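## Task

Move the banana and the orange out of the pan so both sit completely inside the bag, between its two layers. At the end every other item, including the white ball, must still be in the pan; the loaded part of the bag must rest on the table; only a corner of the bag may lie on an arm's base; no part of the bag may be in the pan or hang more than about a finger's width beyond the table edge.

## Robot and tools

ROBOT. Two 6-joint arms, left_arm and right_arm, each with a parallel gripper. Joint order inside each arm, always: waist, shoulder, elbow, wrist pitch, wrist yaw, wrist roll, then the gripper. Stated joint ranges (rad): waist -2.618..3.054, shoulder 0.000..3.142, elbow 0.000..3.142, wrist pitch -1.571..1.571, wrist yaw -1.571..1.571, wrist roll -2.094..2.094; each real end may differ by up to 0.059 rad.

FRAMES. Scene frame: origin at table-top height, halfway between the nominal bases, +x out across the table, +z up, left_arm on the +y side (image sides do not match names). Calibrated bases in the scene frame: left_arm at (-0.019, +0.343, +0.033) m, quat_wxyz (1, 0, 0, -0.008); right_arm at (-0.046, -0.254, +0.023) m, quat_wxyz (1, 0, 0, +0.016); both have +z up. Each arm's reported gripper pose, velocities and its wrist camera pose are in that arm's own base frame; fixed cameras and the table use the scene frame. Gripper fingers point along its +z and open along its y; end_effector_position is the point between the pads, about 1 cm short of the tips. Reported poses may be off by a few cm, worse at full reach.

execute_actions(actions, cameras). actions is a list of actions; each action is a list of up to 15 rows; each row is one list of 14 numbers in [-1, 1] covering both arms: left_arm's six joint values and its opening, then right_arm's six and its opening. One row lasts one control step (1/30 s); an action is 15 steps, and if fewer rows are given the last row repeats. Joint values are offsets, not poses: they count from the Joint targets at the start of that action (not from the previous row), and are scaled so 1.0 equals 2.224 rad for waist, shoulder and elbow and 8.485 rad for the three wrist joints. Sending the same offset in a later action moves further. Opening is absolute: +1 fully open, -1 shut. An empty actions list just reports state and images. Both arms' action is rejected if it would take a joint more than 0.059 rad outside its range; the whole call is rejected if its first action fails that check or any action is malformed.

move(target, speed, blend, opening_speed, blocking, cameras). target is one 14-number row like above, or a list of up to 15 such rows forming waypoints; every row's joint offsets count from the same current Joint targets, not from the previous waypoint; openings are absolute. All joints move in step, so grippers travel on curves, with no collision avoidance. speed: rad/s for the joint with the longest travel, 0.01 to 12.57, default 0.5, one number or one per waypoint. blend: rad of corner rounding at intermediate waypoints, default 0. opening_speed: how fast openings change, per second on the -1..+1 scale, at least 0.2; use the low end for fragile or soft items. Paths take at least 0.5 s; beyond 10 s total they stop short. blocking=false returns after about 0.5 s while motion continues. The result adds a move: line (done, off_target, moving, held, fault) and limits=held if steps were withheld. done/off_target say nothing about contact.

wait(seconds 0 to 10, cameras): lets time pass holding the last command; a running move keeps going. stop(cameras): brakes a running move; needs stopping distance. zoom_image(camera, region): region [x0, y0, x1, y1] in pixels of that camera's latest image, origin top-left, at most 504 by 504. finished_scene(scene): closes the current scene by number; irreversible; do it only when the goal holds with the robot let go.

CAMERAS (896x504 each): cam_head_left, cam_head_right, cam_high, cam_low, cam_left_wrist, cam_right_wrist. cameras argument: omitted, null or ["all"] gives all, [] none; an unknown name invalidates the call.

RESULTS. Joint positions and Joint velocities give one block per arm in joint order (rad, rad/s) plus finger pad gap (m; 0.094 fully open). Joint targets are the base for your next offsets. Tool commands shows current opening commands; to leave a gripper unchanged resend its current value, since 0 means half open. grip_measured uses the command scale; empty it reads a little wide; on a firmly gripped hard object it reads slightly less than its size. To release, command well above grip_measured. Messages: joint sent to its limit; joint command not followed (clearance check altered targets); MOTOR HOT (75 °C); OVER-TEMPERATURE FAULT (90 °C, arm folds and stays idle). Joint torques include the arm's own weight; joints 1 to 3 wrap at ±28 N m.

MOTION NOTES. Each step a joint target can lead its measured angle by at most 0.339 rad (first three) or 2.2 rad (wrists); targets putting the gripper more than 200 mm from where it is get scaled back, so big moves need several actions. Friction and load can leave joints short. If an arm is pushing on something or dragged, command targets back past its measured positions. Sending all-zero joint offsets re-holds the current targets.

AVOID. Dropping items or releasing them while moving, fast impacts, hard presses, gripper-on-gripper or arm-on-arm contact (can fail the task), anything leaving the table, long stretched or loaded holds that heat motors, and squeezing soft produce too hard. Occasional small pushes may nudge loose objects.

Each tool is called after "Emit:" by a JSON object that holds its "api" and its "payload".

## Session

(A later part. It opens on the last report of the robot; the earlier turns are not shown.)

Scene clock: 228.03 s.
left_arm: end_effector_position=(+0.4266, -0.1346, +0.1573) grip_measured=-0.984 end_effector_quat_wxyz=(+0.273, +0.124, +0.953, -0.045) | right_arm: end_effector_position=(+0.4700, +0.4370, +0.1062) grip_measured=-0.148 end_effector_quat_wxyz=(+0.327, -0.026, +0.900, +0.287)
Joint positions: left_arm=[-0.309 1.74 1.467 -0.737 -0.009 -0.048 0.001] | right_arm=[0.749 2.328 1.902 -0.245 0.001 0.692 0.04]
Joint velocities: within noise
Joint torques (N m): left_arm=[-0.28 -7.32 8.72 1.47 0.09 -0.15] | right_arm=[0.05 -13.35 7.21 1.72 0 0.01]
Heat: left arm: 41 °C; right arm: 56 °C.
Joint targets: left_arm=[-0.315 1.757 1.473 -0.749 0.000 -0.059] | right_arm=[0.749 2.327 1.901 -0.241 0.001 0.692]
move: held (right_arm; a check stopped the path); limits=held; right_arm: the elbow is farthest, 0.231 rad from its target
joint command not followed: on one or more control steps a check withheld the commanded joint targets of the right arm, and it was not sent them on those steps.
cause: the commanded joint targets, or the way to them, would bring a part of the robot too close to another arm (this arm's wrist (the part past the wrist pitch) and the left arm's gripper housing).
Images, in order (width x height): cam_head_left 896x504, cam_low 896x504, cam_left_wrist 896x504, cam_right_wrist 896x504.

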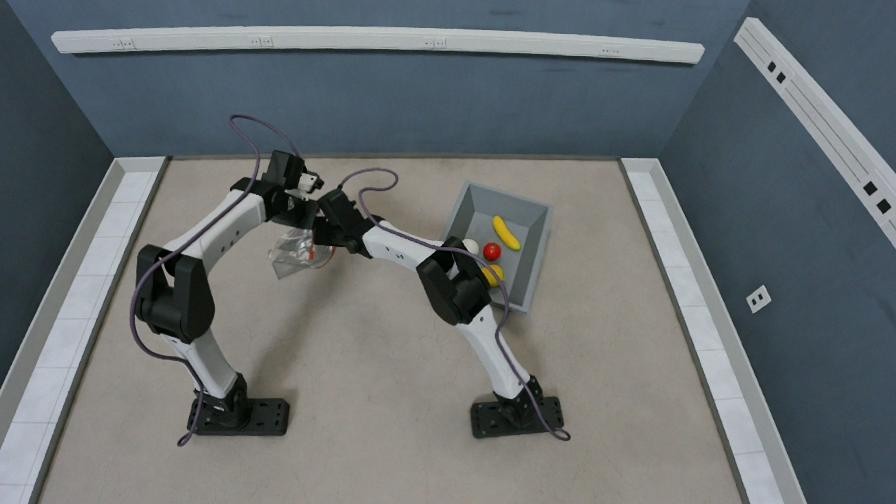

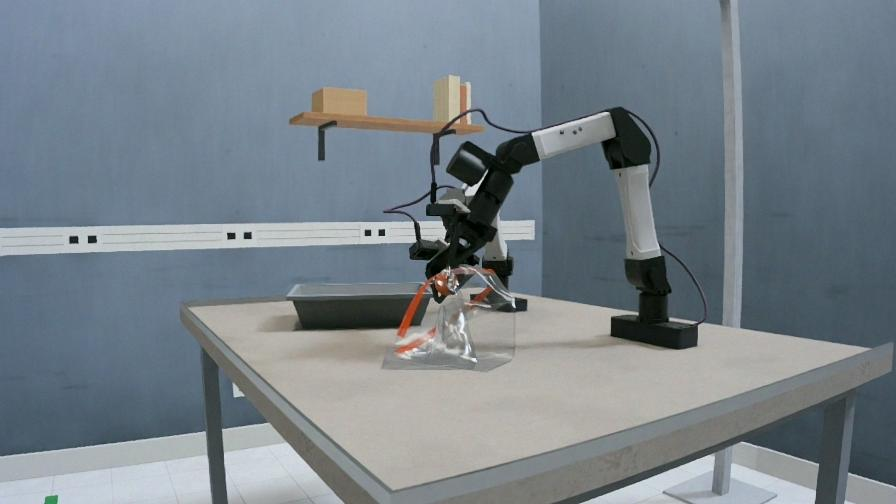

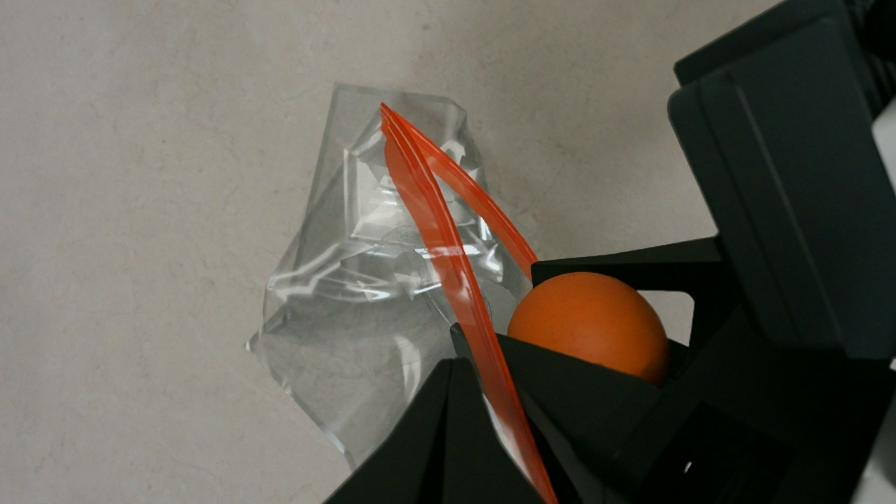

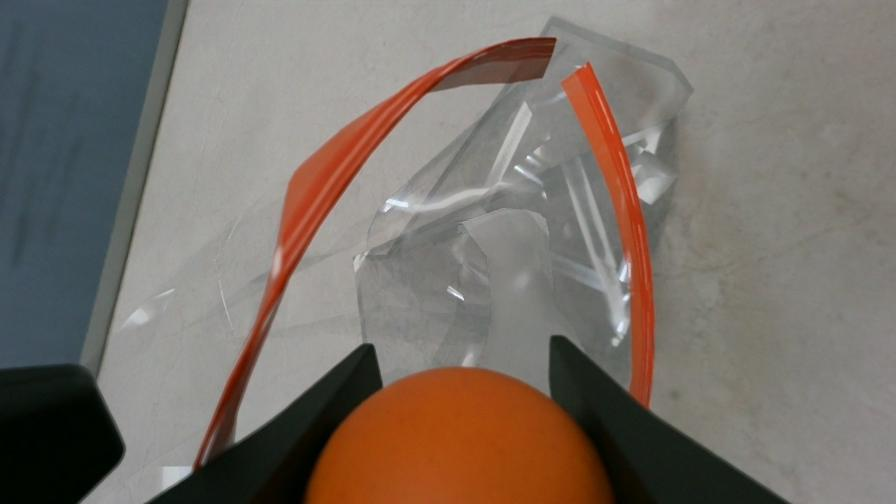

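Emit:
{"api": "move", "payload": {"target": [0,0,0,0,0,0,-1,0,0.0225,-0.0616,0.0249,0,0,-0.15], "speed": 0.15, "cameras": ["cam_right_wrist","cam_left_wrist","cam_low","cam_head_left"]}}

Emit:
{"api": "zoom_image", "payload": {"camera": "cam_low", "region": [330, 200, 540, 380]}}

Scene clock: 228.87 s.
left_arm: end_effector_position=(+0.4266, -0.1346, +0.1573) grip_measured=-0.984 end_effector_quat_wxyz=(+0.273, +0.124, +0.953, -0.045) | right_arm: end_effector_position=(+0.4689, +0.4360, +0.1036) grip_measured=-0.148 end_effector_quat_wxyz=(+0.324, -0.026, +0.902, +0.284)
Joint positions: left_arm=[-0.309 1.74 1.467 -0.737 -0.009 -0.048 0.001] | right_arm=[0.749 2.328 1.898 -0.25 0.001 0.692 0.04]
Joint velocities: within noise
Joint torques (N m): left_arm=[-0.24 -7.35 8.73 1.48 0.08 -0.14] | right_arm=[0.02 -13.23 7.46 1.74 0 0.01]
Heat: left arm: 40 °C; right arm: 56 °C.
Joint targets: left_arm=[-0.315 1.757 1.473 -0.749 0.000 -0.059] | right_arm=[0.749 2.328 1.899 -0.244 0.001 0.692]
move: held (right_arm; a check stopped the path); limits=held; right_arm: the wrist pitch is farthest, 0.220 rad from its target
joint command not followed: on one or more control steps a check withheld the commanded joint targets of the right arm, and it was not sent them on those steps.
cause: the commanded joint targets, or the way to them, would bring a part of the robot too close to another arm (this arm's wrist (the part past the wrist pitch) and the left arm's gripper housing, along the way the arms are being sent, or toward where that arm still pushes).
Images, in order (width x height): cam_head_left 896x504, cam_low 896x504, cam_left_wrist 896x504, cam_right_wrist 896x504.

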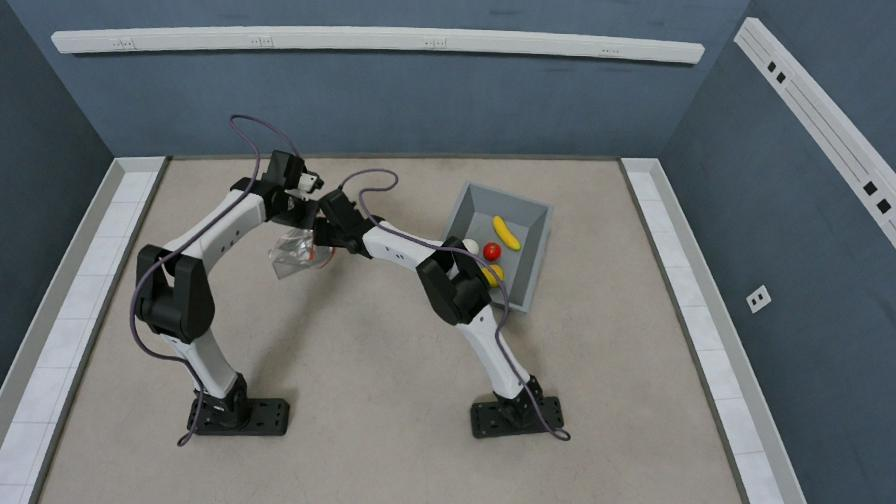

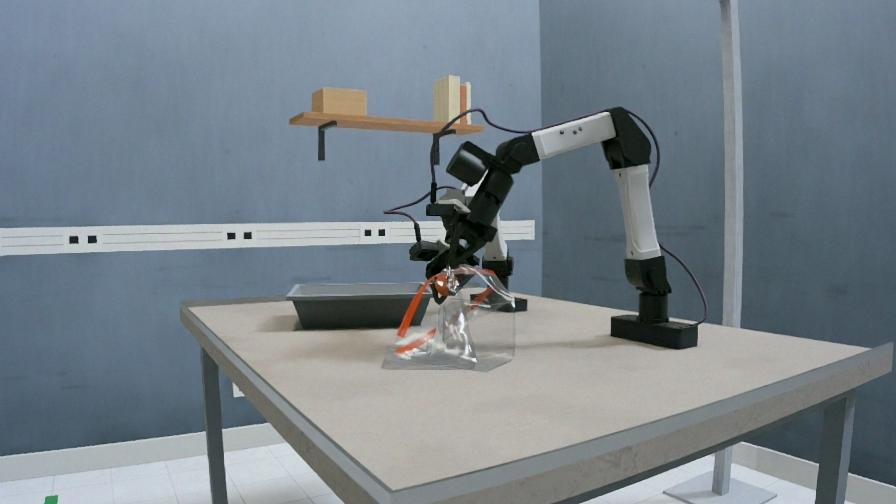

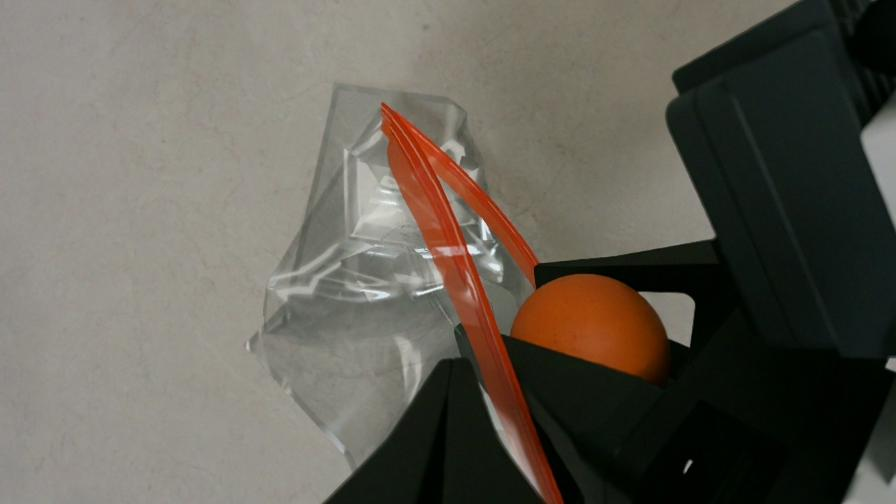

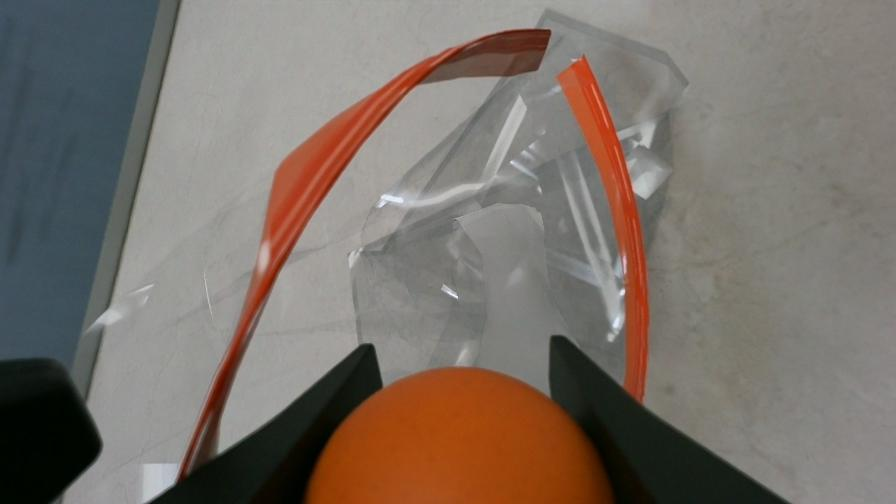

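Scaled by 2.400 from the camera's 896x504 image, which has a finer 1280x720 frame.

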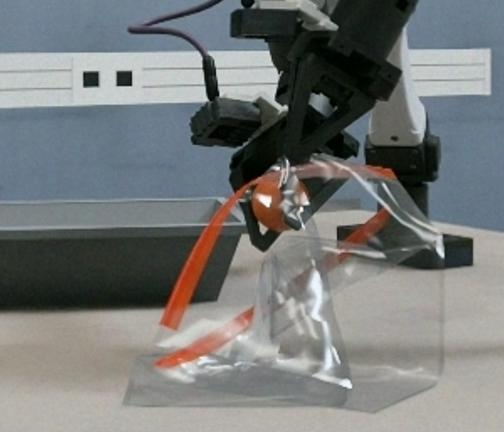

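Emit:
{"api": "move", "payload": {"target": [0,-0.049,0.058,-0.006,0,0,-1,0,0,0,0,0,0,-0.15], "speed": 0.12, "cameras": ["cam_right_wrist","cam_left_wrist","cam_low","cam_head_left"]}}

Emit:
{"api": "zoom_image", "payload": {"camera": "cam_low", "region": [330, 200, 540, 380]}}

Scene clock: 229.73 s.
left_arm: end_effector_position=(+0.4265, -0.1345, +0.1572) grip_measured=-0.984 end_effector_quat_wxyz=(+0.273, +0.124, +0.953, -0.045) | right_arm: end_effector_position=(+0.4689, +0.4360, +0.1036) grip_measured=-0.148 end_effector_quat_wxyz=(+0.324, -0.026, +0.902, +0.284)
Joint positions: left_arm=[-0.309 1.74 1.467 -0.738 -0.009 -0.048 0.001] | right_arm=[0.749 2.328 1.898 -0.25 0.001 0.692 0.04]
Joint velocities: within noise
Joint torques (N m): left_arm=[0.23 -8.61 8.08 1.59 0 -0.04] | right_arm=[0.03 -13.27 7.42 1.73 0 0.01]
Heat: left arm: 40 °C; right arm: 56 °C.
Joint targets: left_arm=[-0.309 1.740 1.467 -0.738 -0.009 -0.048] | right_arm=[0.749 2.328 1.899 -0.244 0.001 0.692]
move: held (left_arm; a check stopped the path); limits=held; left_arm: the elbow is farthest, 0.135 rad from its target
joint command not followed: on one or more control steps a check withheld the commanded joint targets of the left arm, and it was not sent them on those steps.
cause: the commanded joint targets, or the way to them, would bring a part of the robot too close to another arm (this arm's gripper housing and the right arm's wrist (the part past the wrist pitch)).
Images, in order (width x height): cam_head_left 896x504, cam_low 896x504, cam_left_wrist 896x504, cam_right_wrist 896x504.

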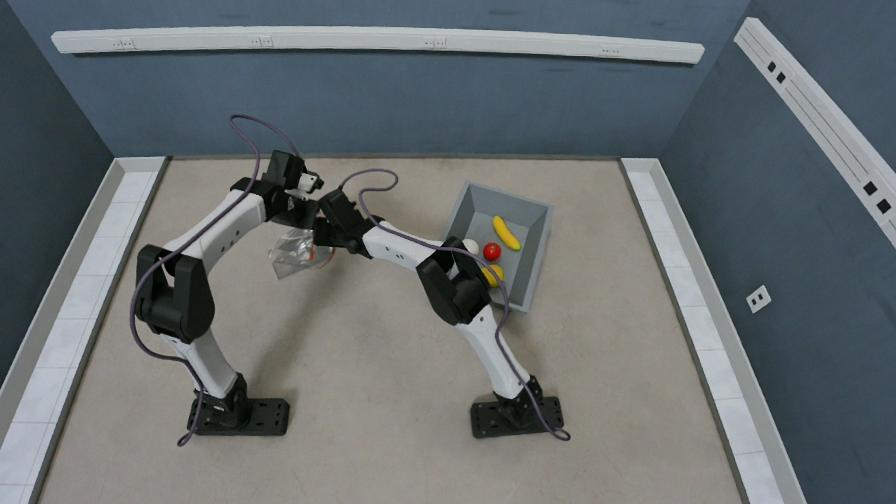

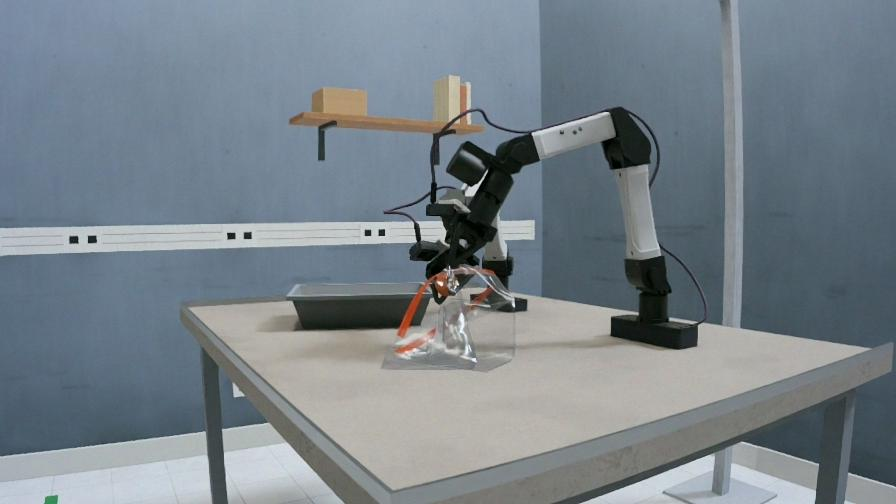

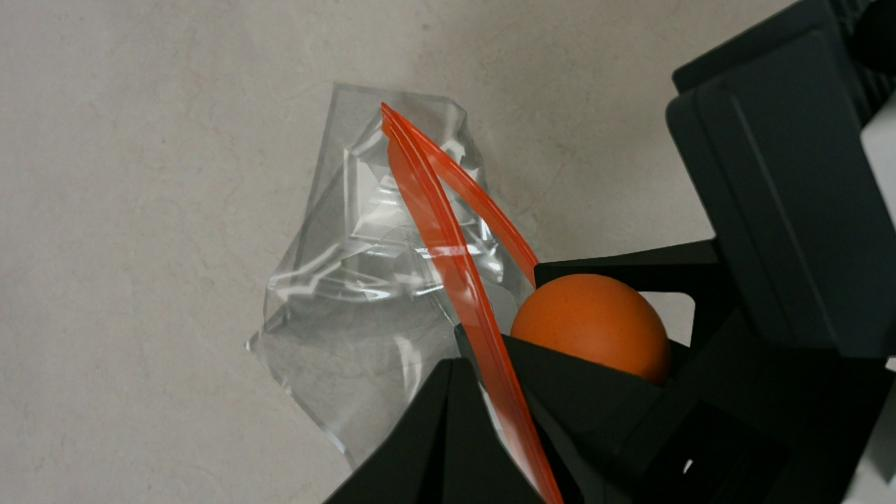

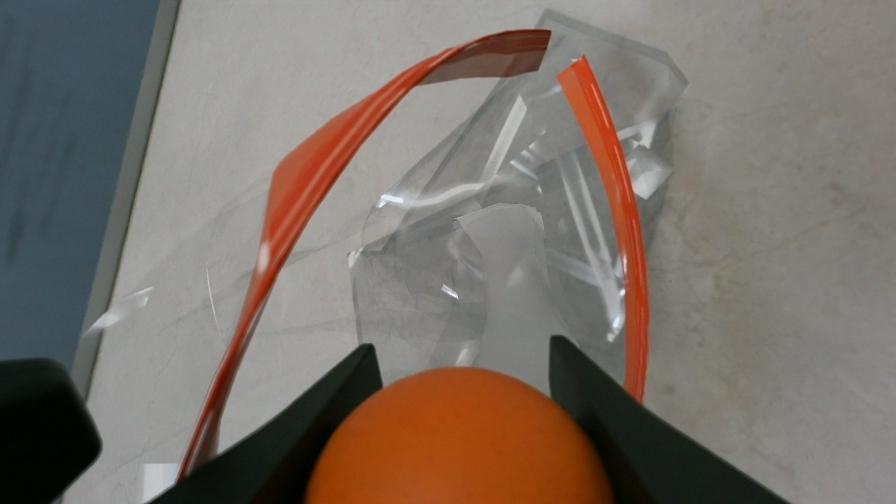

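Scaled by 2.400 from the camera's 896x504 image, which has a finer 1280x720 frame.

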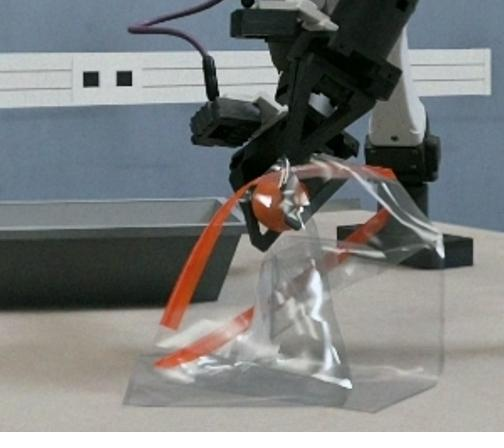

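Emit:
{"api": "move", "payload": {"target": [[0,0,0,0,0,0,-1,-0.018,0,0,0,0,0,-0.15],[0,0,0,0,0,0,-1,-0.018,0.0225,-0.0616,0.0249,0,0,-0.15]], "speed": 0.15, "cameras": ["cam_right_wrist","cam_left_wrist","cam_low","cam_head_left"]}}

Emit:
{"api": "zoom_image", "payload": {"camera": "cam_low", "region": [330, 200, 540, 380]}}

Scene clock: 232.50 s.
left_arm: end_effector_position=(+0.4265, -0.1345, +0.1572) grip_measured=-0.984 end_effector_quat_wxyz=(+0.273, +0.124, +0.953, -0.045) | right_arm: end_effector_position=(+0.4852, +0.4162, +0.0601) grip_measured=-0.148 end_effector_quat_wxyz=(+0.338, -0.008, +0.897, +0.285)
Joint positions: left_arm=[-0.309 1.74 1.467 -0.738 -0.009 -0.048 0.001] | right_arm=[0.709 2.364 1.764 -0.055 0.001 0.692 0.04]
Joint velocities: within noise
Joint torques (N m): left_arm=[0.24 -8.62 8.1 1.59 0 -0.04] | right_arm=[0.05 -12.08 6.93 1.88 0 0.02]
Heat: left arm: 40 °C; right arm: 56 °C.
Joint targets: left_arm=[-0.309 1.740 1.467 -0.738 -0.009 -0.048] | right_arm=[0.709 2.378 1.762 -0.033 0.001 0.692]
move: done
Images, in order (width x height): cam_head_left 896x504, cam_low 896x504, cam_left_wrist 896x504, cam_right_wrist 896x504.

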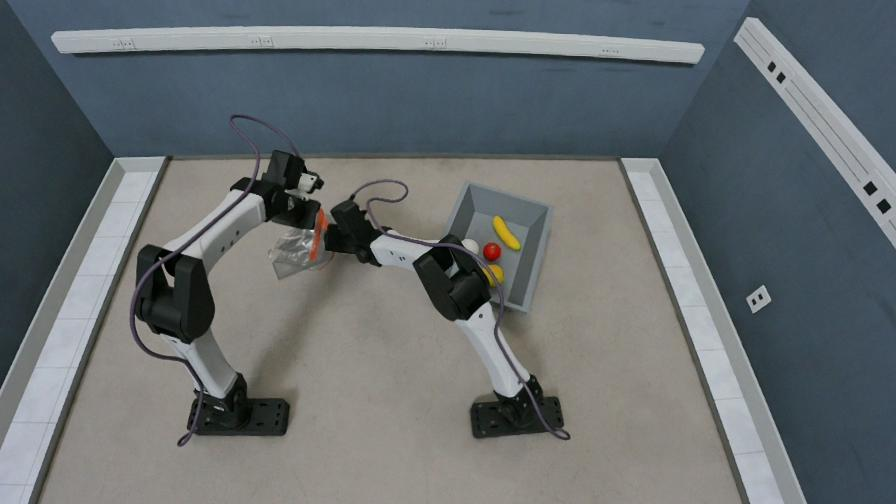

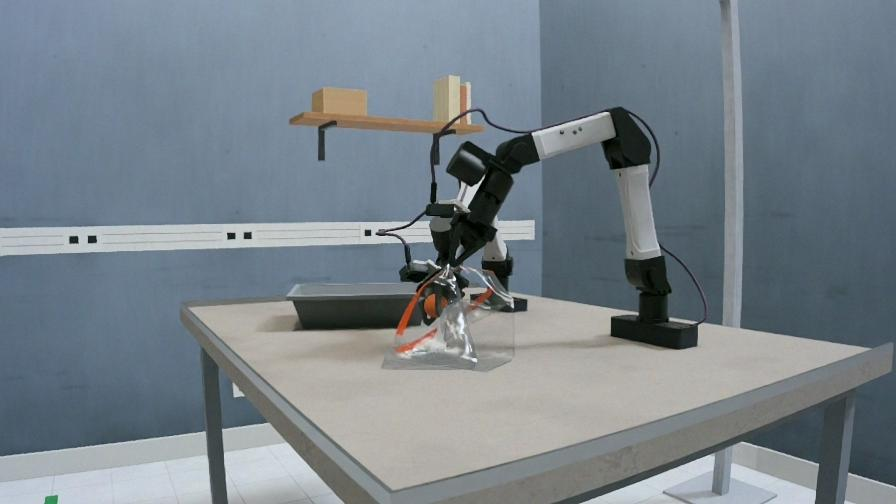

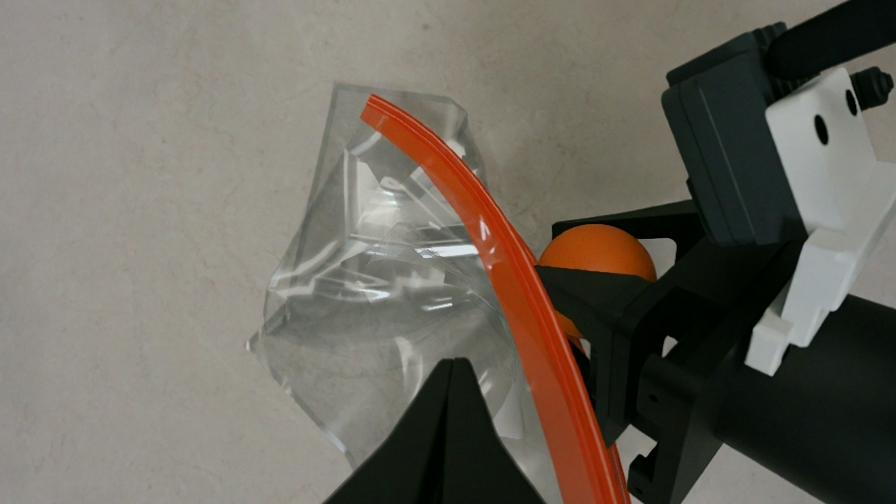

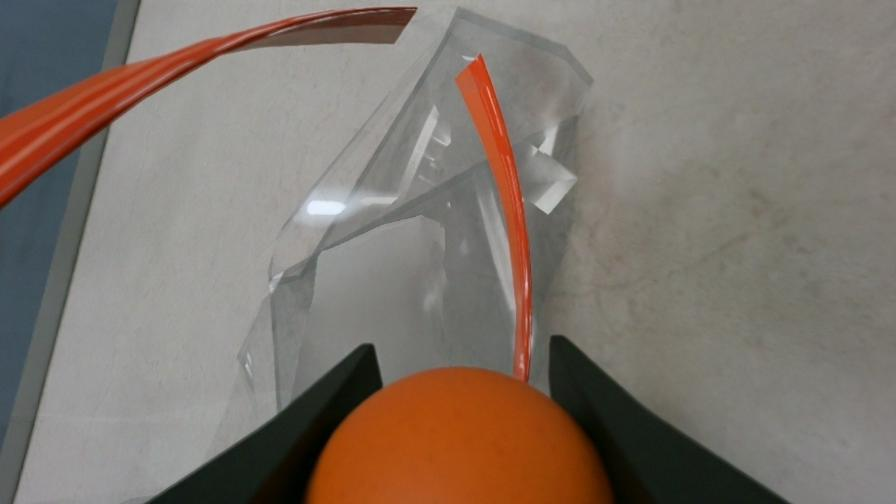

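Scaled by 2.400 from the camera's 896x504 image, which has a finer 1280x720 frame.

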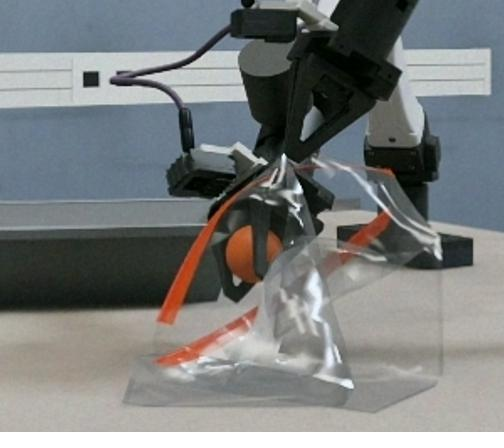

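Emit:
{"api": "move", "payload": {"target": [0,0,0,0,0,0,-1,0.014,0,0,0,0,0,-0.15], "speed": 0.15, "cameras": ["cam_right_wrist","cam_left_wrist","cam_low"]}}

Scene clock: 233.60 s.
left_arm: end_effector_position=(+0.4265, -0.1345, +0.1572) grip_measured=-0.984 end_effector_quat_wxyz=(+0.273, +0.124, +0.953, -0.045) | right_arm: end_effector_position=(+0.4733, +0.4298, +0.0602) grip_measured=-0.148 end_effector_quat_wxyz=(+0.334, -0.020, +0.897, +0.290)
Joint positions: left_arm=[-0.309 1.74 1.467 -0.738 -0.009 -0.048 0.001] | right_arm=[0.738 2.364 1.764 -0.054 0.001 0.692 0.04]
Joint velocities: within noise
Joint torques (N m): left_arm=[0.18 -8.62 8.1 1.6 0 -0.05] | right_arm=[0.32 -12.1 6.94 1.92 0 0.01]
Heat: left arm: 40 °C; right arm: 56 °C.
Joint targets: left_arm=[-0.309 1.740 1.467 -0.738 -0.009 -0.048] | right_arm=[0.741 2.378 1.762 -0.033 0.001 0.692]
move: done
Images, in order (width x height): cam_low 896x504, cam_left_wrist 896x504, cam_right_wrist 896x504.

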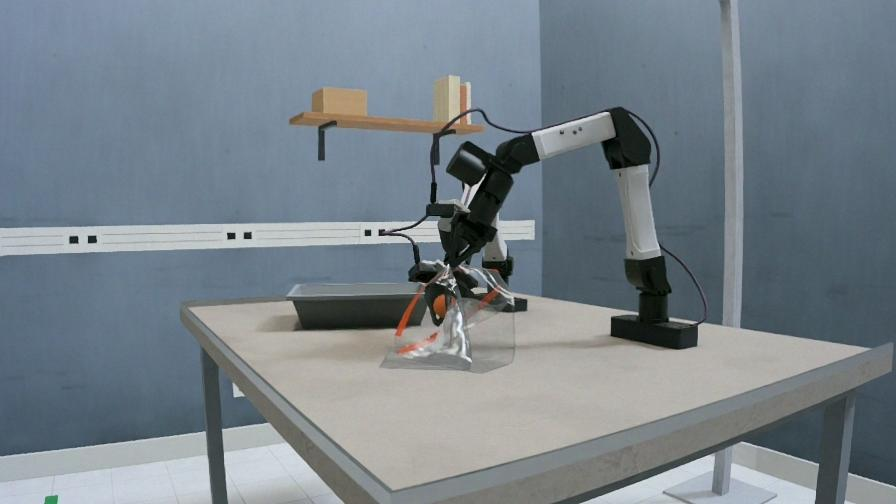

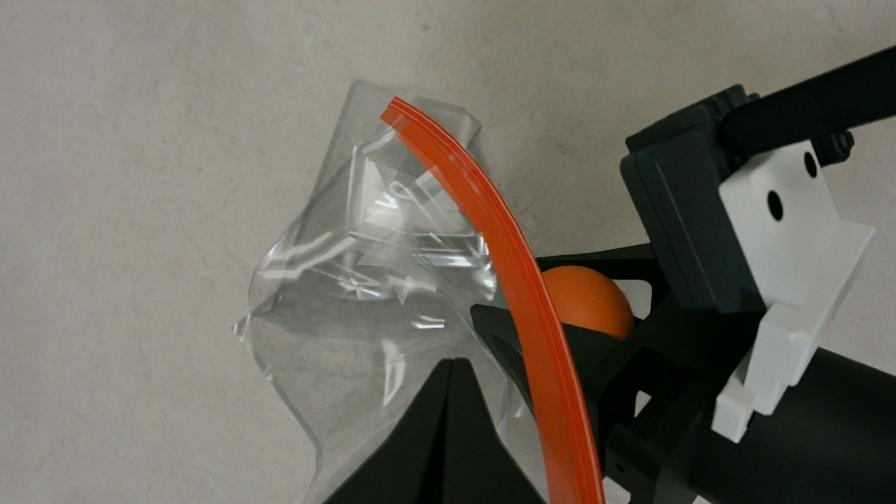

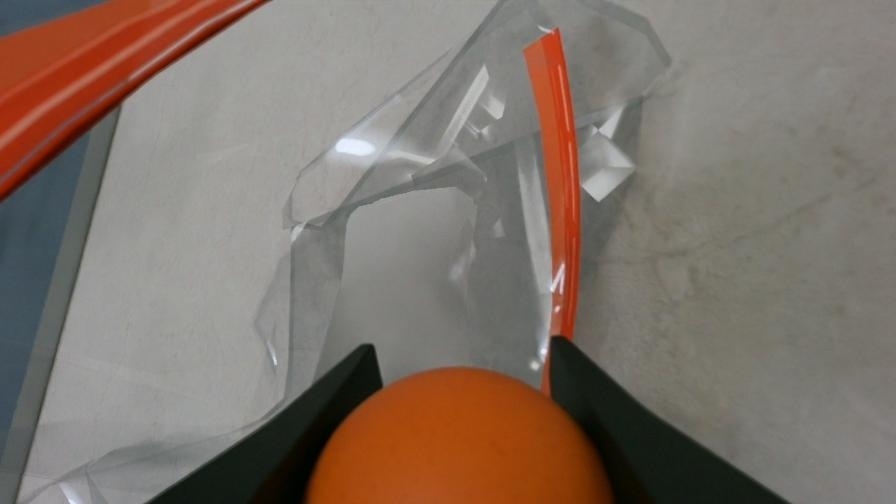

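Emit:
{"api": "move", "payload": {"target": [0,-0.0437,0.0607,-0.0073,0,0,-1,0,0,0,0,0,0,-0.15], "speed": 0.12, "cameras": ["cam_right_wrist","cam_left_wrist","cam_low"]}}

Emit:
{"api": "zoom_image", "payload": {"camera": "cam_low", "region": [330, 200, 540, 380]}}

Scene clock: 235.47 s.
left_arm: end_effector_position=(+0.4313, -0.1361, +0.2261) grip_measured=-0.984 end_effector_quat_wxyz=(+0.336, +0.121, +0.932, -0.057) | right_arm: end_effector_position=(+0.4734, +0.4298, +0.0603) grip_measured=-0.148 end_effector_quat_wxyz=(+0.335, -0.020, +0.897, +0.290)
Joint positions: left_arm=[-0.309 1.667 1.58 -0.788 -0.009 -0.048 0.001] | right_arm=[0.738 2.364 1.764 -0.054 0.001 0.692 0.04]
Joint velocities: within noise
Joint torques (N m): left_arm=[0.24 -9.98 10.44 1.72 0 -0.05] | right_arm=[0.35 -12.1 6.93 1.91 0 0.01]
Heat: left arm: 40 °C; right arm: 56 °C.
Joint targets: left_arm=[-0.309 1.643 1.602 -0.799 -0.009 -0.048] | right_arm=[0.741 2.378 1.762 -0.033 0.001 0.692]
move: done
Images, in order (width x height): cam_low 896x504, cam_left_wrist 896x504, cam_right_wrist 896x504.

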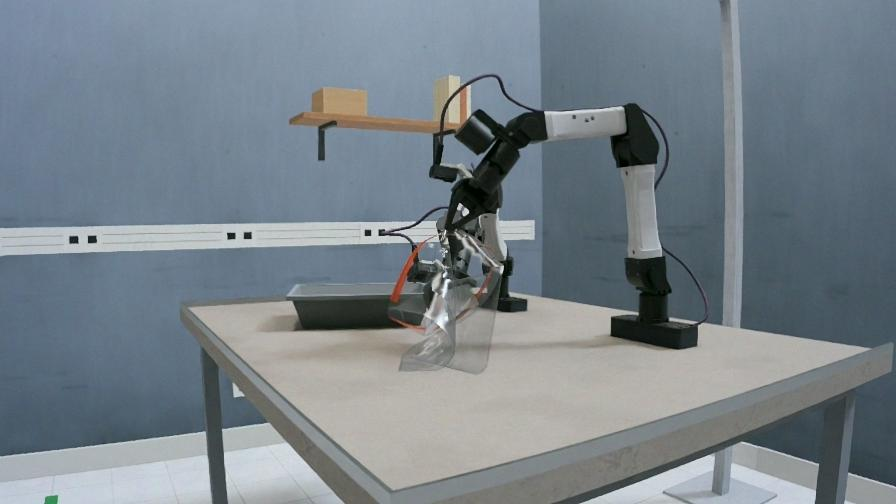

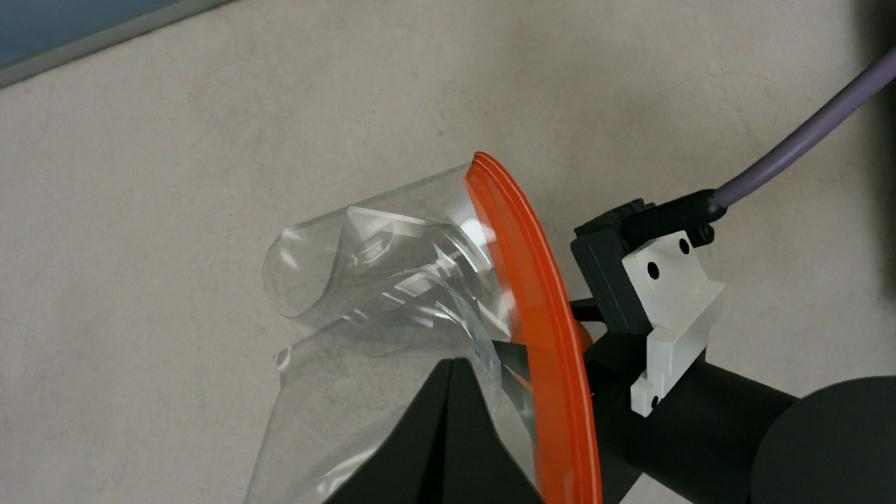

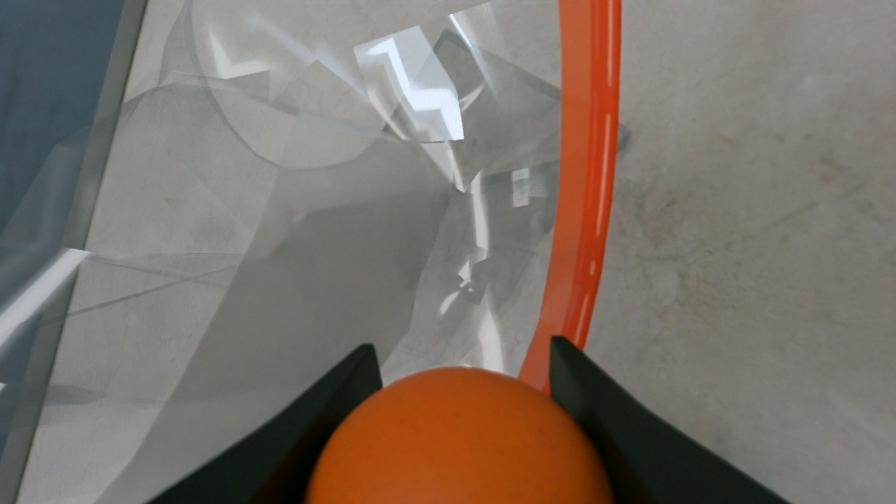

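Scaled by 2.400 from the camera's 896x504 image, which has a finer 1280x720 frame.

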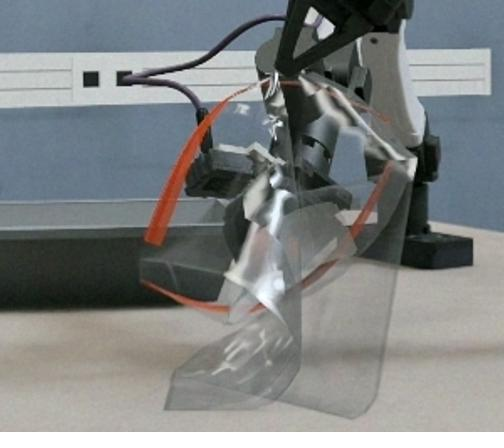

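Emit:
{"api": "move", "payload": {"target": [0,0,0,0,0,0,-1,0,0.0967,0.1799,-0.0079,0,0,-0.15], "speed": 0.15, "cameras": ["cam_right_wrist","cam_left_wrist","cam_low","cam_head_left"]}}

Emit:
{"api": "zoom_image", "payload": {"camera": "cam_low", "region": [330, 200, 540, 380]}}

Scene clock: 238.87 s.
left_arm: end_effector_position=(+0.4312, -0.1360, +0.2260) grip_measured=-0.984 end_effector_quat_wxyz=(+0.336, +0.121, +0.932, -0.057) | right_arm: end_effector_position=(+0.5178, +0.4702, +0.0753) grip_measured=-0.148 end_effector_quat_wxyz=(+0.369, -0.020, +0.872, +0.320)
Joint positions: left_arm=[-0.309 1.667 1.58 -0.788 -0.009 -0.048 0.001] | right_arm=[0.738 2.576 2.131 -0.105 0.001 0.692 0.04]
Joint velocities: within noise
Joint torques (N m): left_arm=[0.24 -9.95 10.39 1.71 0 -0.05] | right_arm=[0.34 -13.24 10.43 1.87 0 0]
Heat: left arm: 40 °C; right arm: 56 °C.
Joint targets: left_arm=[-0.309 1.643 1.602 -0.799 -0.009 -0.048] | right_arm=[0.741 2.593 2.162 -0.100 0.001 0.692]
move: done
Images, in order (width x height): cam_head_left 896x504, cam_low 896x504, cam_left_wrist 896x504, cam_right_wrist 896x504.

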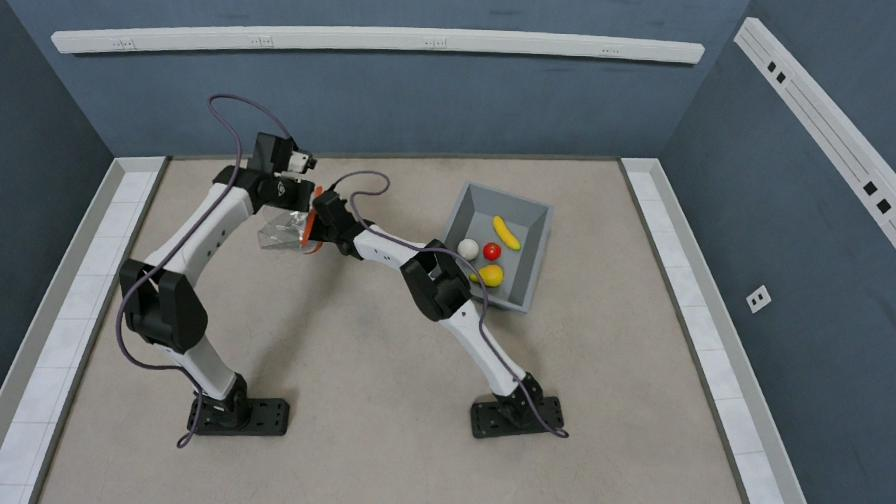

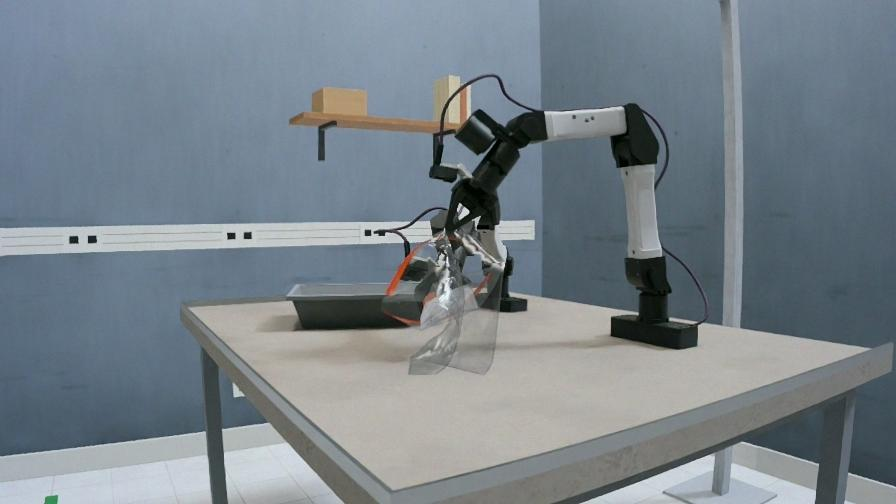

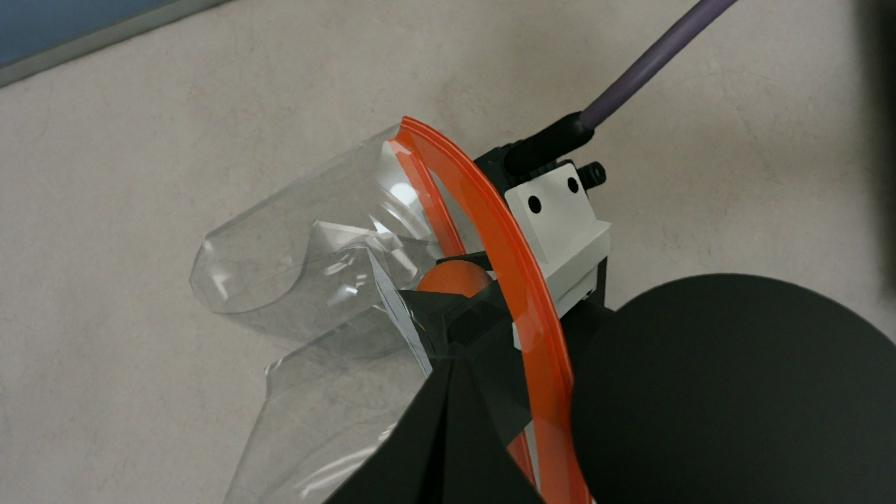

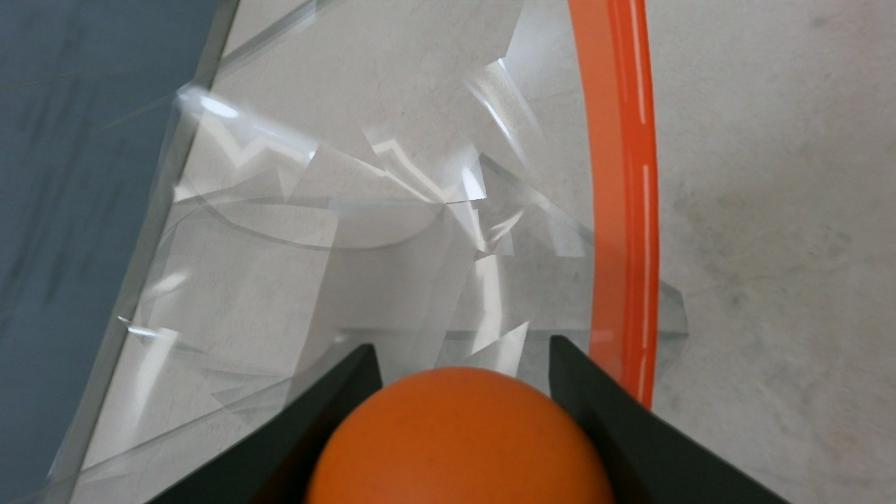

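Scaled by 2.400 from the camera's 896x504 image, which has a finer 1280x720 frame.

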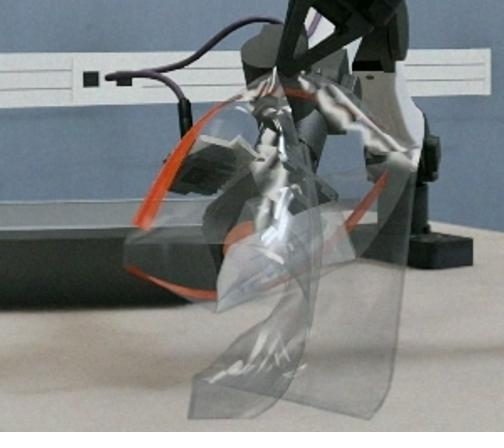

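Emit:
{"api": "move", "payload": {"target": [0,0,0,0,0,0,-1,0,0.0432,0.0567,-0.0159,0,0,-0.15], "speed": 0.15, "cameras": ["cam_right_wrist","cam_left_wrist","cam_low"]}}

Emit:
{"api": "zoom_image", "payload": {"camera": "cam_low", "region": [330, 200, 540, 380]}}

Scene clock: 240.53 s.
left_arm: end_effector_position=(+0.4308, -0.1359, +0.2257) grip_measured=-0.984 end_effector_quat_wxyz=(+0.335, +0.121, +0.933, -0.056) | right_arm: end_effector_position=(+0.5177, +0.4701, +0.0401) grip_measured=-0.148 end_effector_quat_wxyz=(+0.335, -0.020, +0.896, +0.290)
Joint positions: left_arm=[-0.309 1.667 1.58 -0.79 -0.009 -0.048 0.001] | right_arm=[0.738 2.672 2.257 -0.237 0.001 0.692 0.04]
Joint velocities: within noise
Joint torques (N m): left_arm=[0.24 -9.94 10.4 1.74 0 -0.05] | right_arm=[0.35 -13.6 10.4 1.68 0 0.01]
Heat: left arm: 40 °C; right arm: 56 °C.
Joint targets: left_arm=[-0.309 1.643 1.602 -0.799 -0.009 -0.048] | right_arm=[0.741 2.689 2.288 -0.235 0.001 0.692]
move: done
Images, in order (width x height): cam_low 896x504, cam_left_wrist 896x504, cam_right_wrist 896x504.

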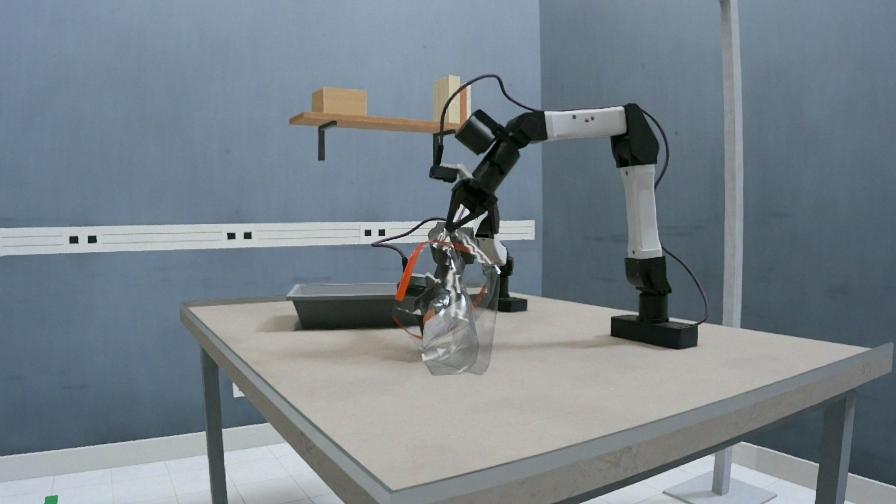

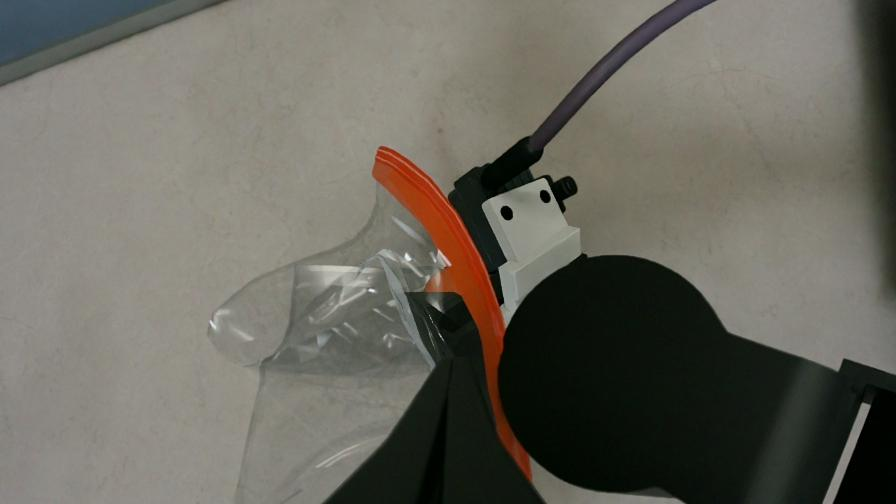

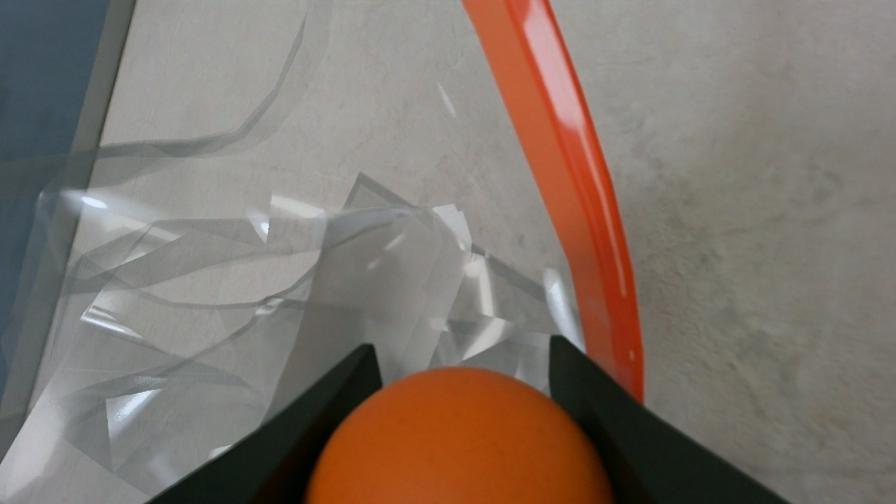

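Scaled by 2.400 from the camera's 896x504 image, which has a finer 1280x720 frame.

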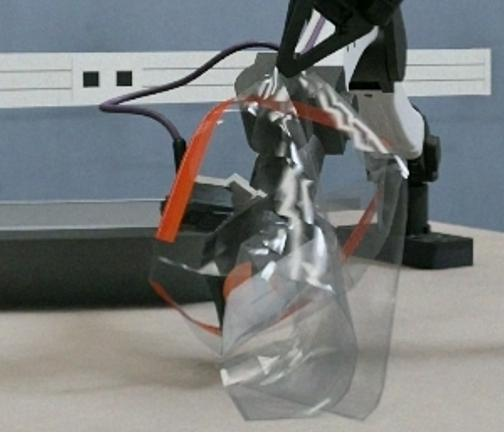

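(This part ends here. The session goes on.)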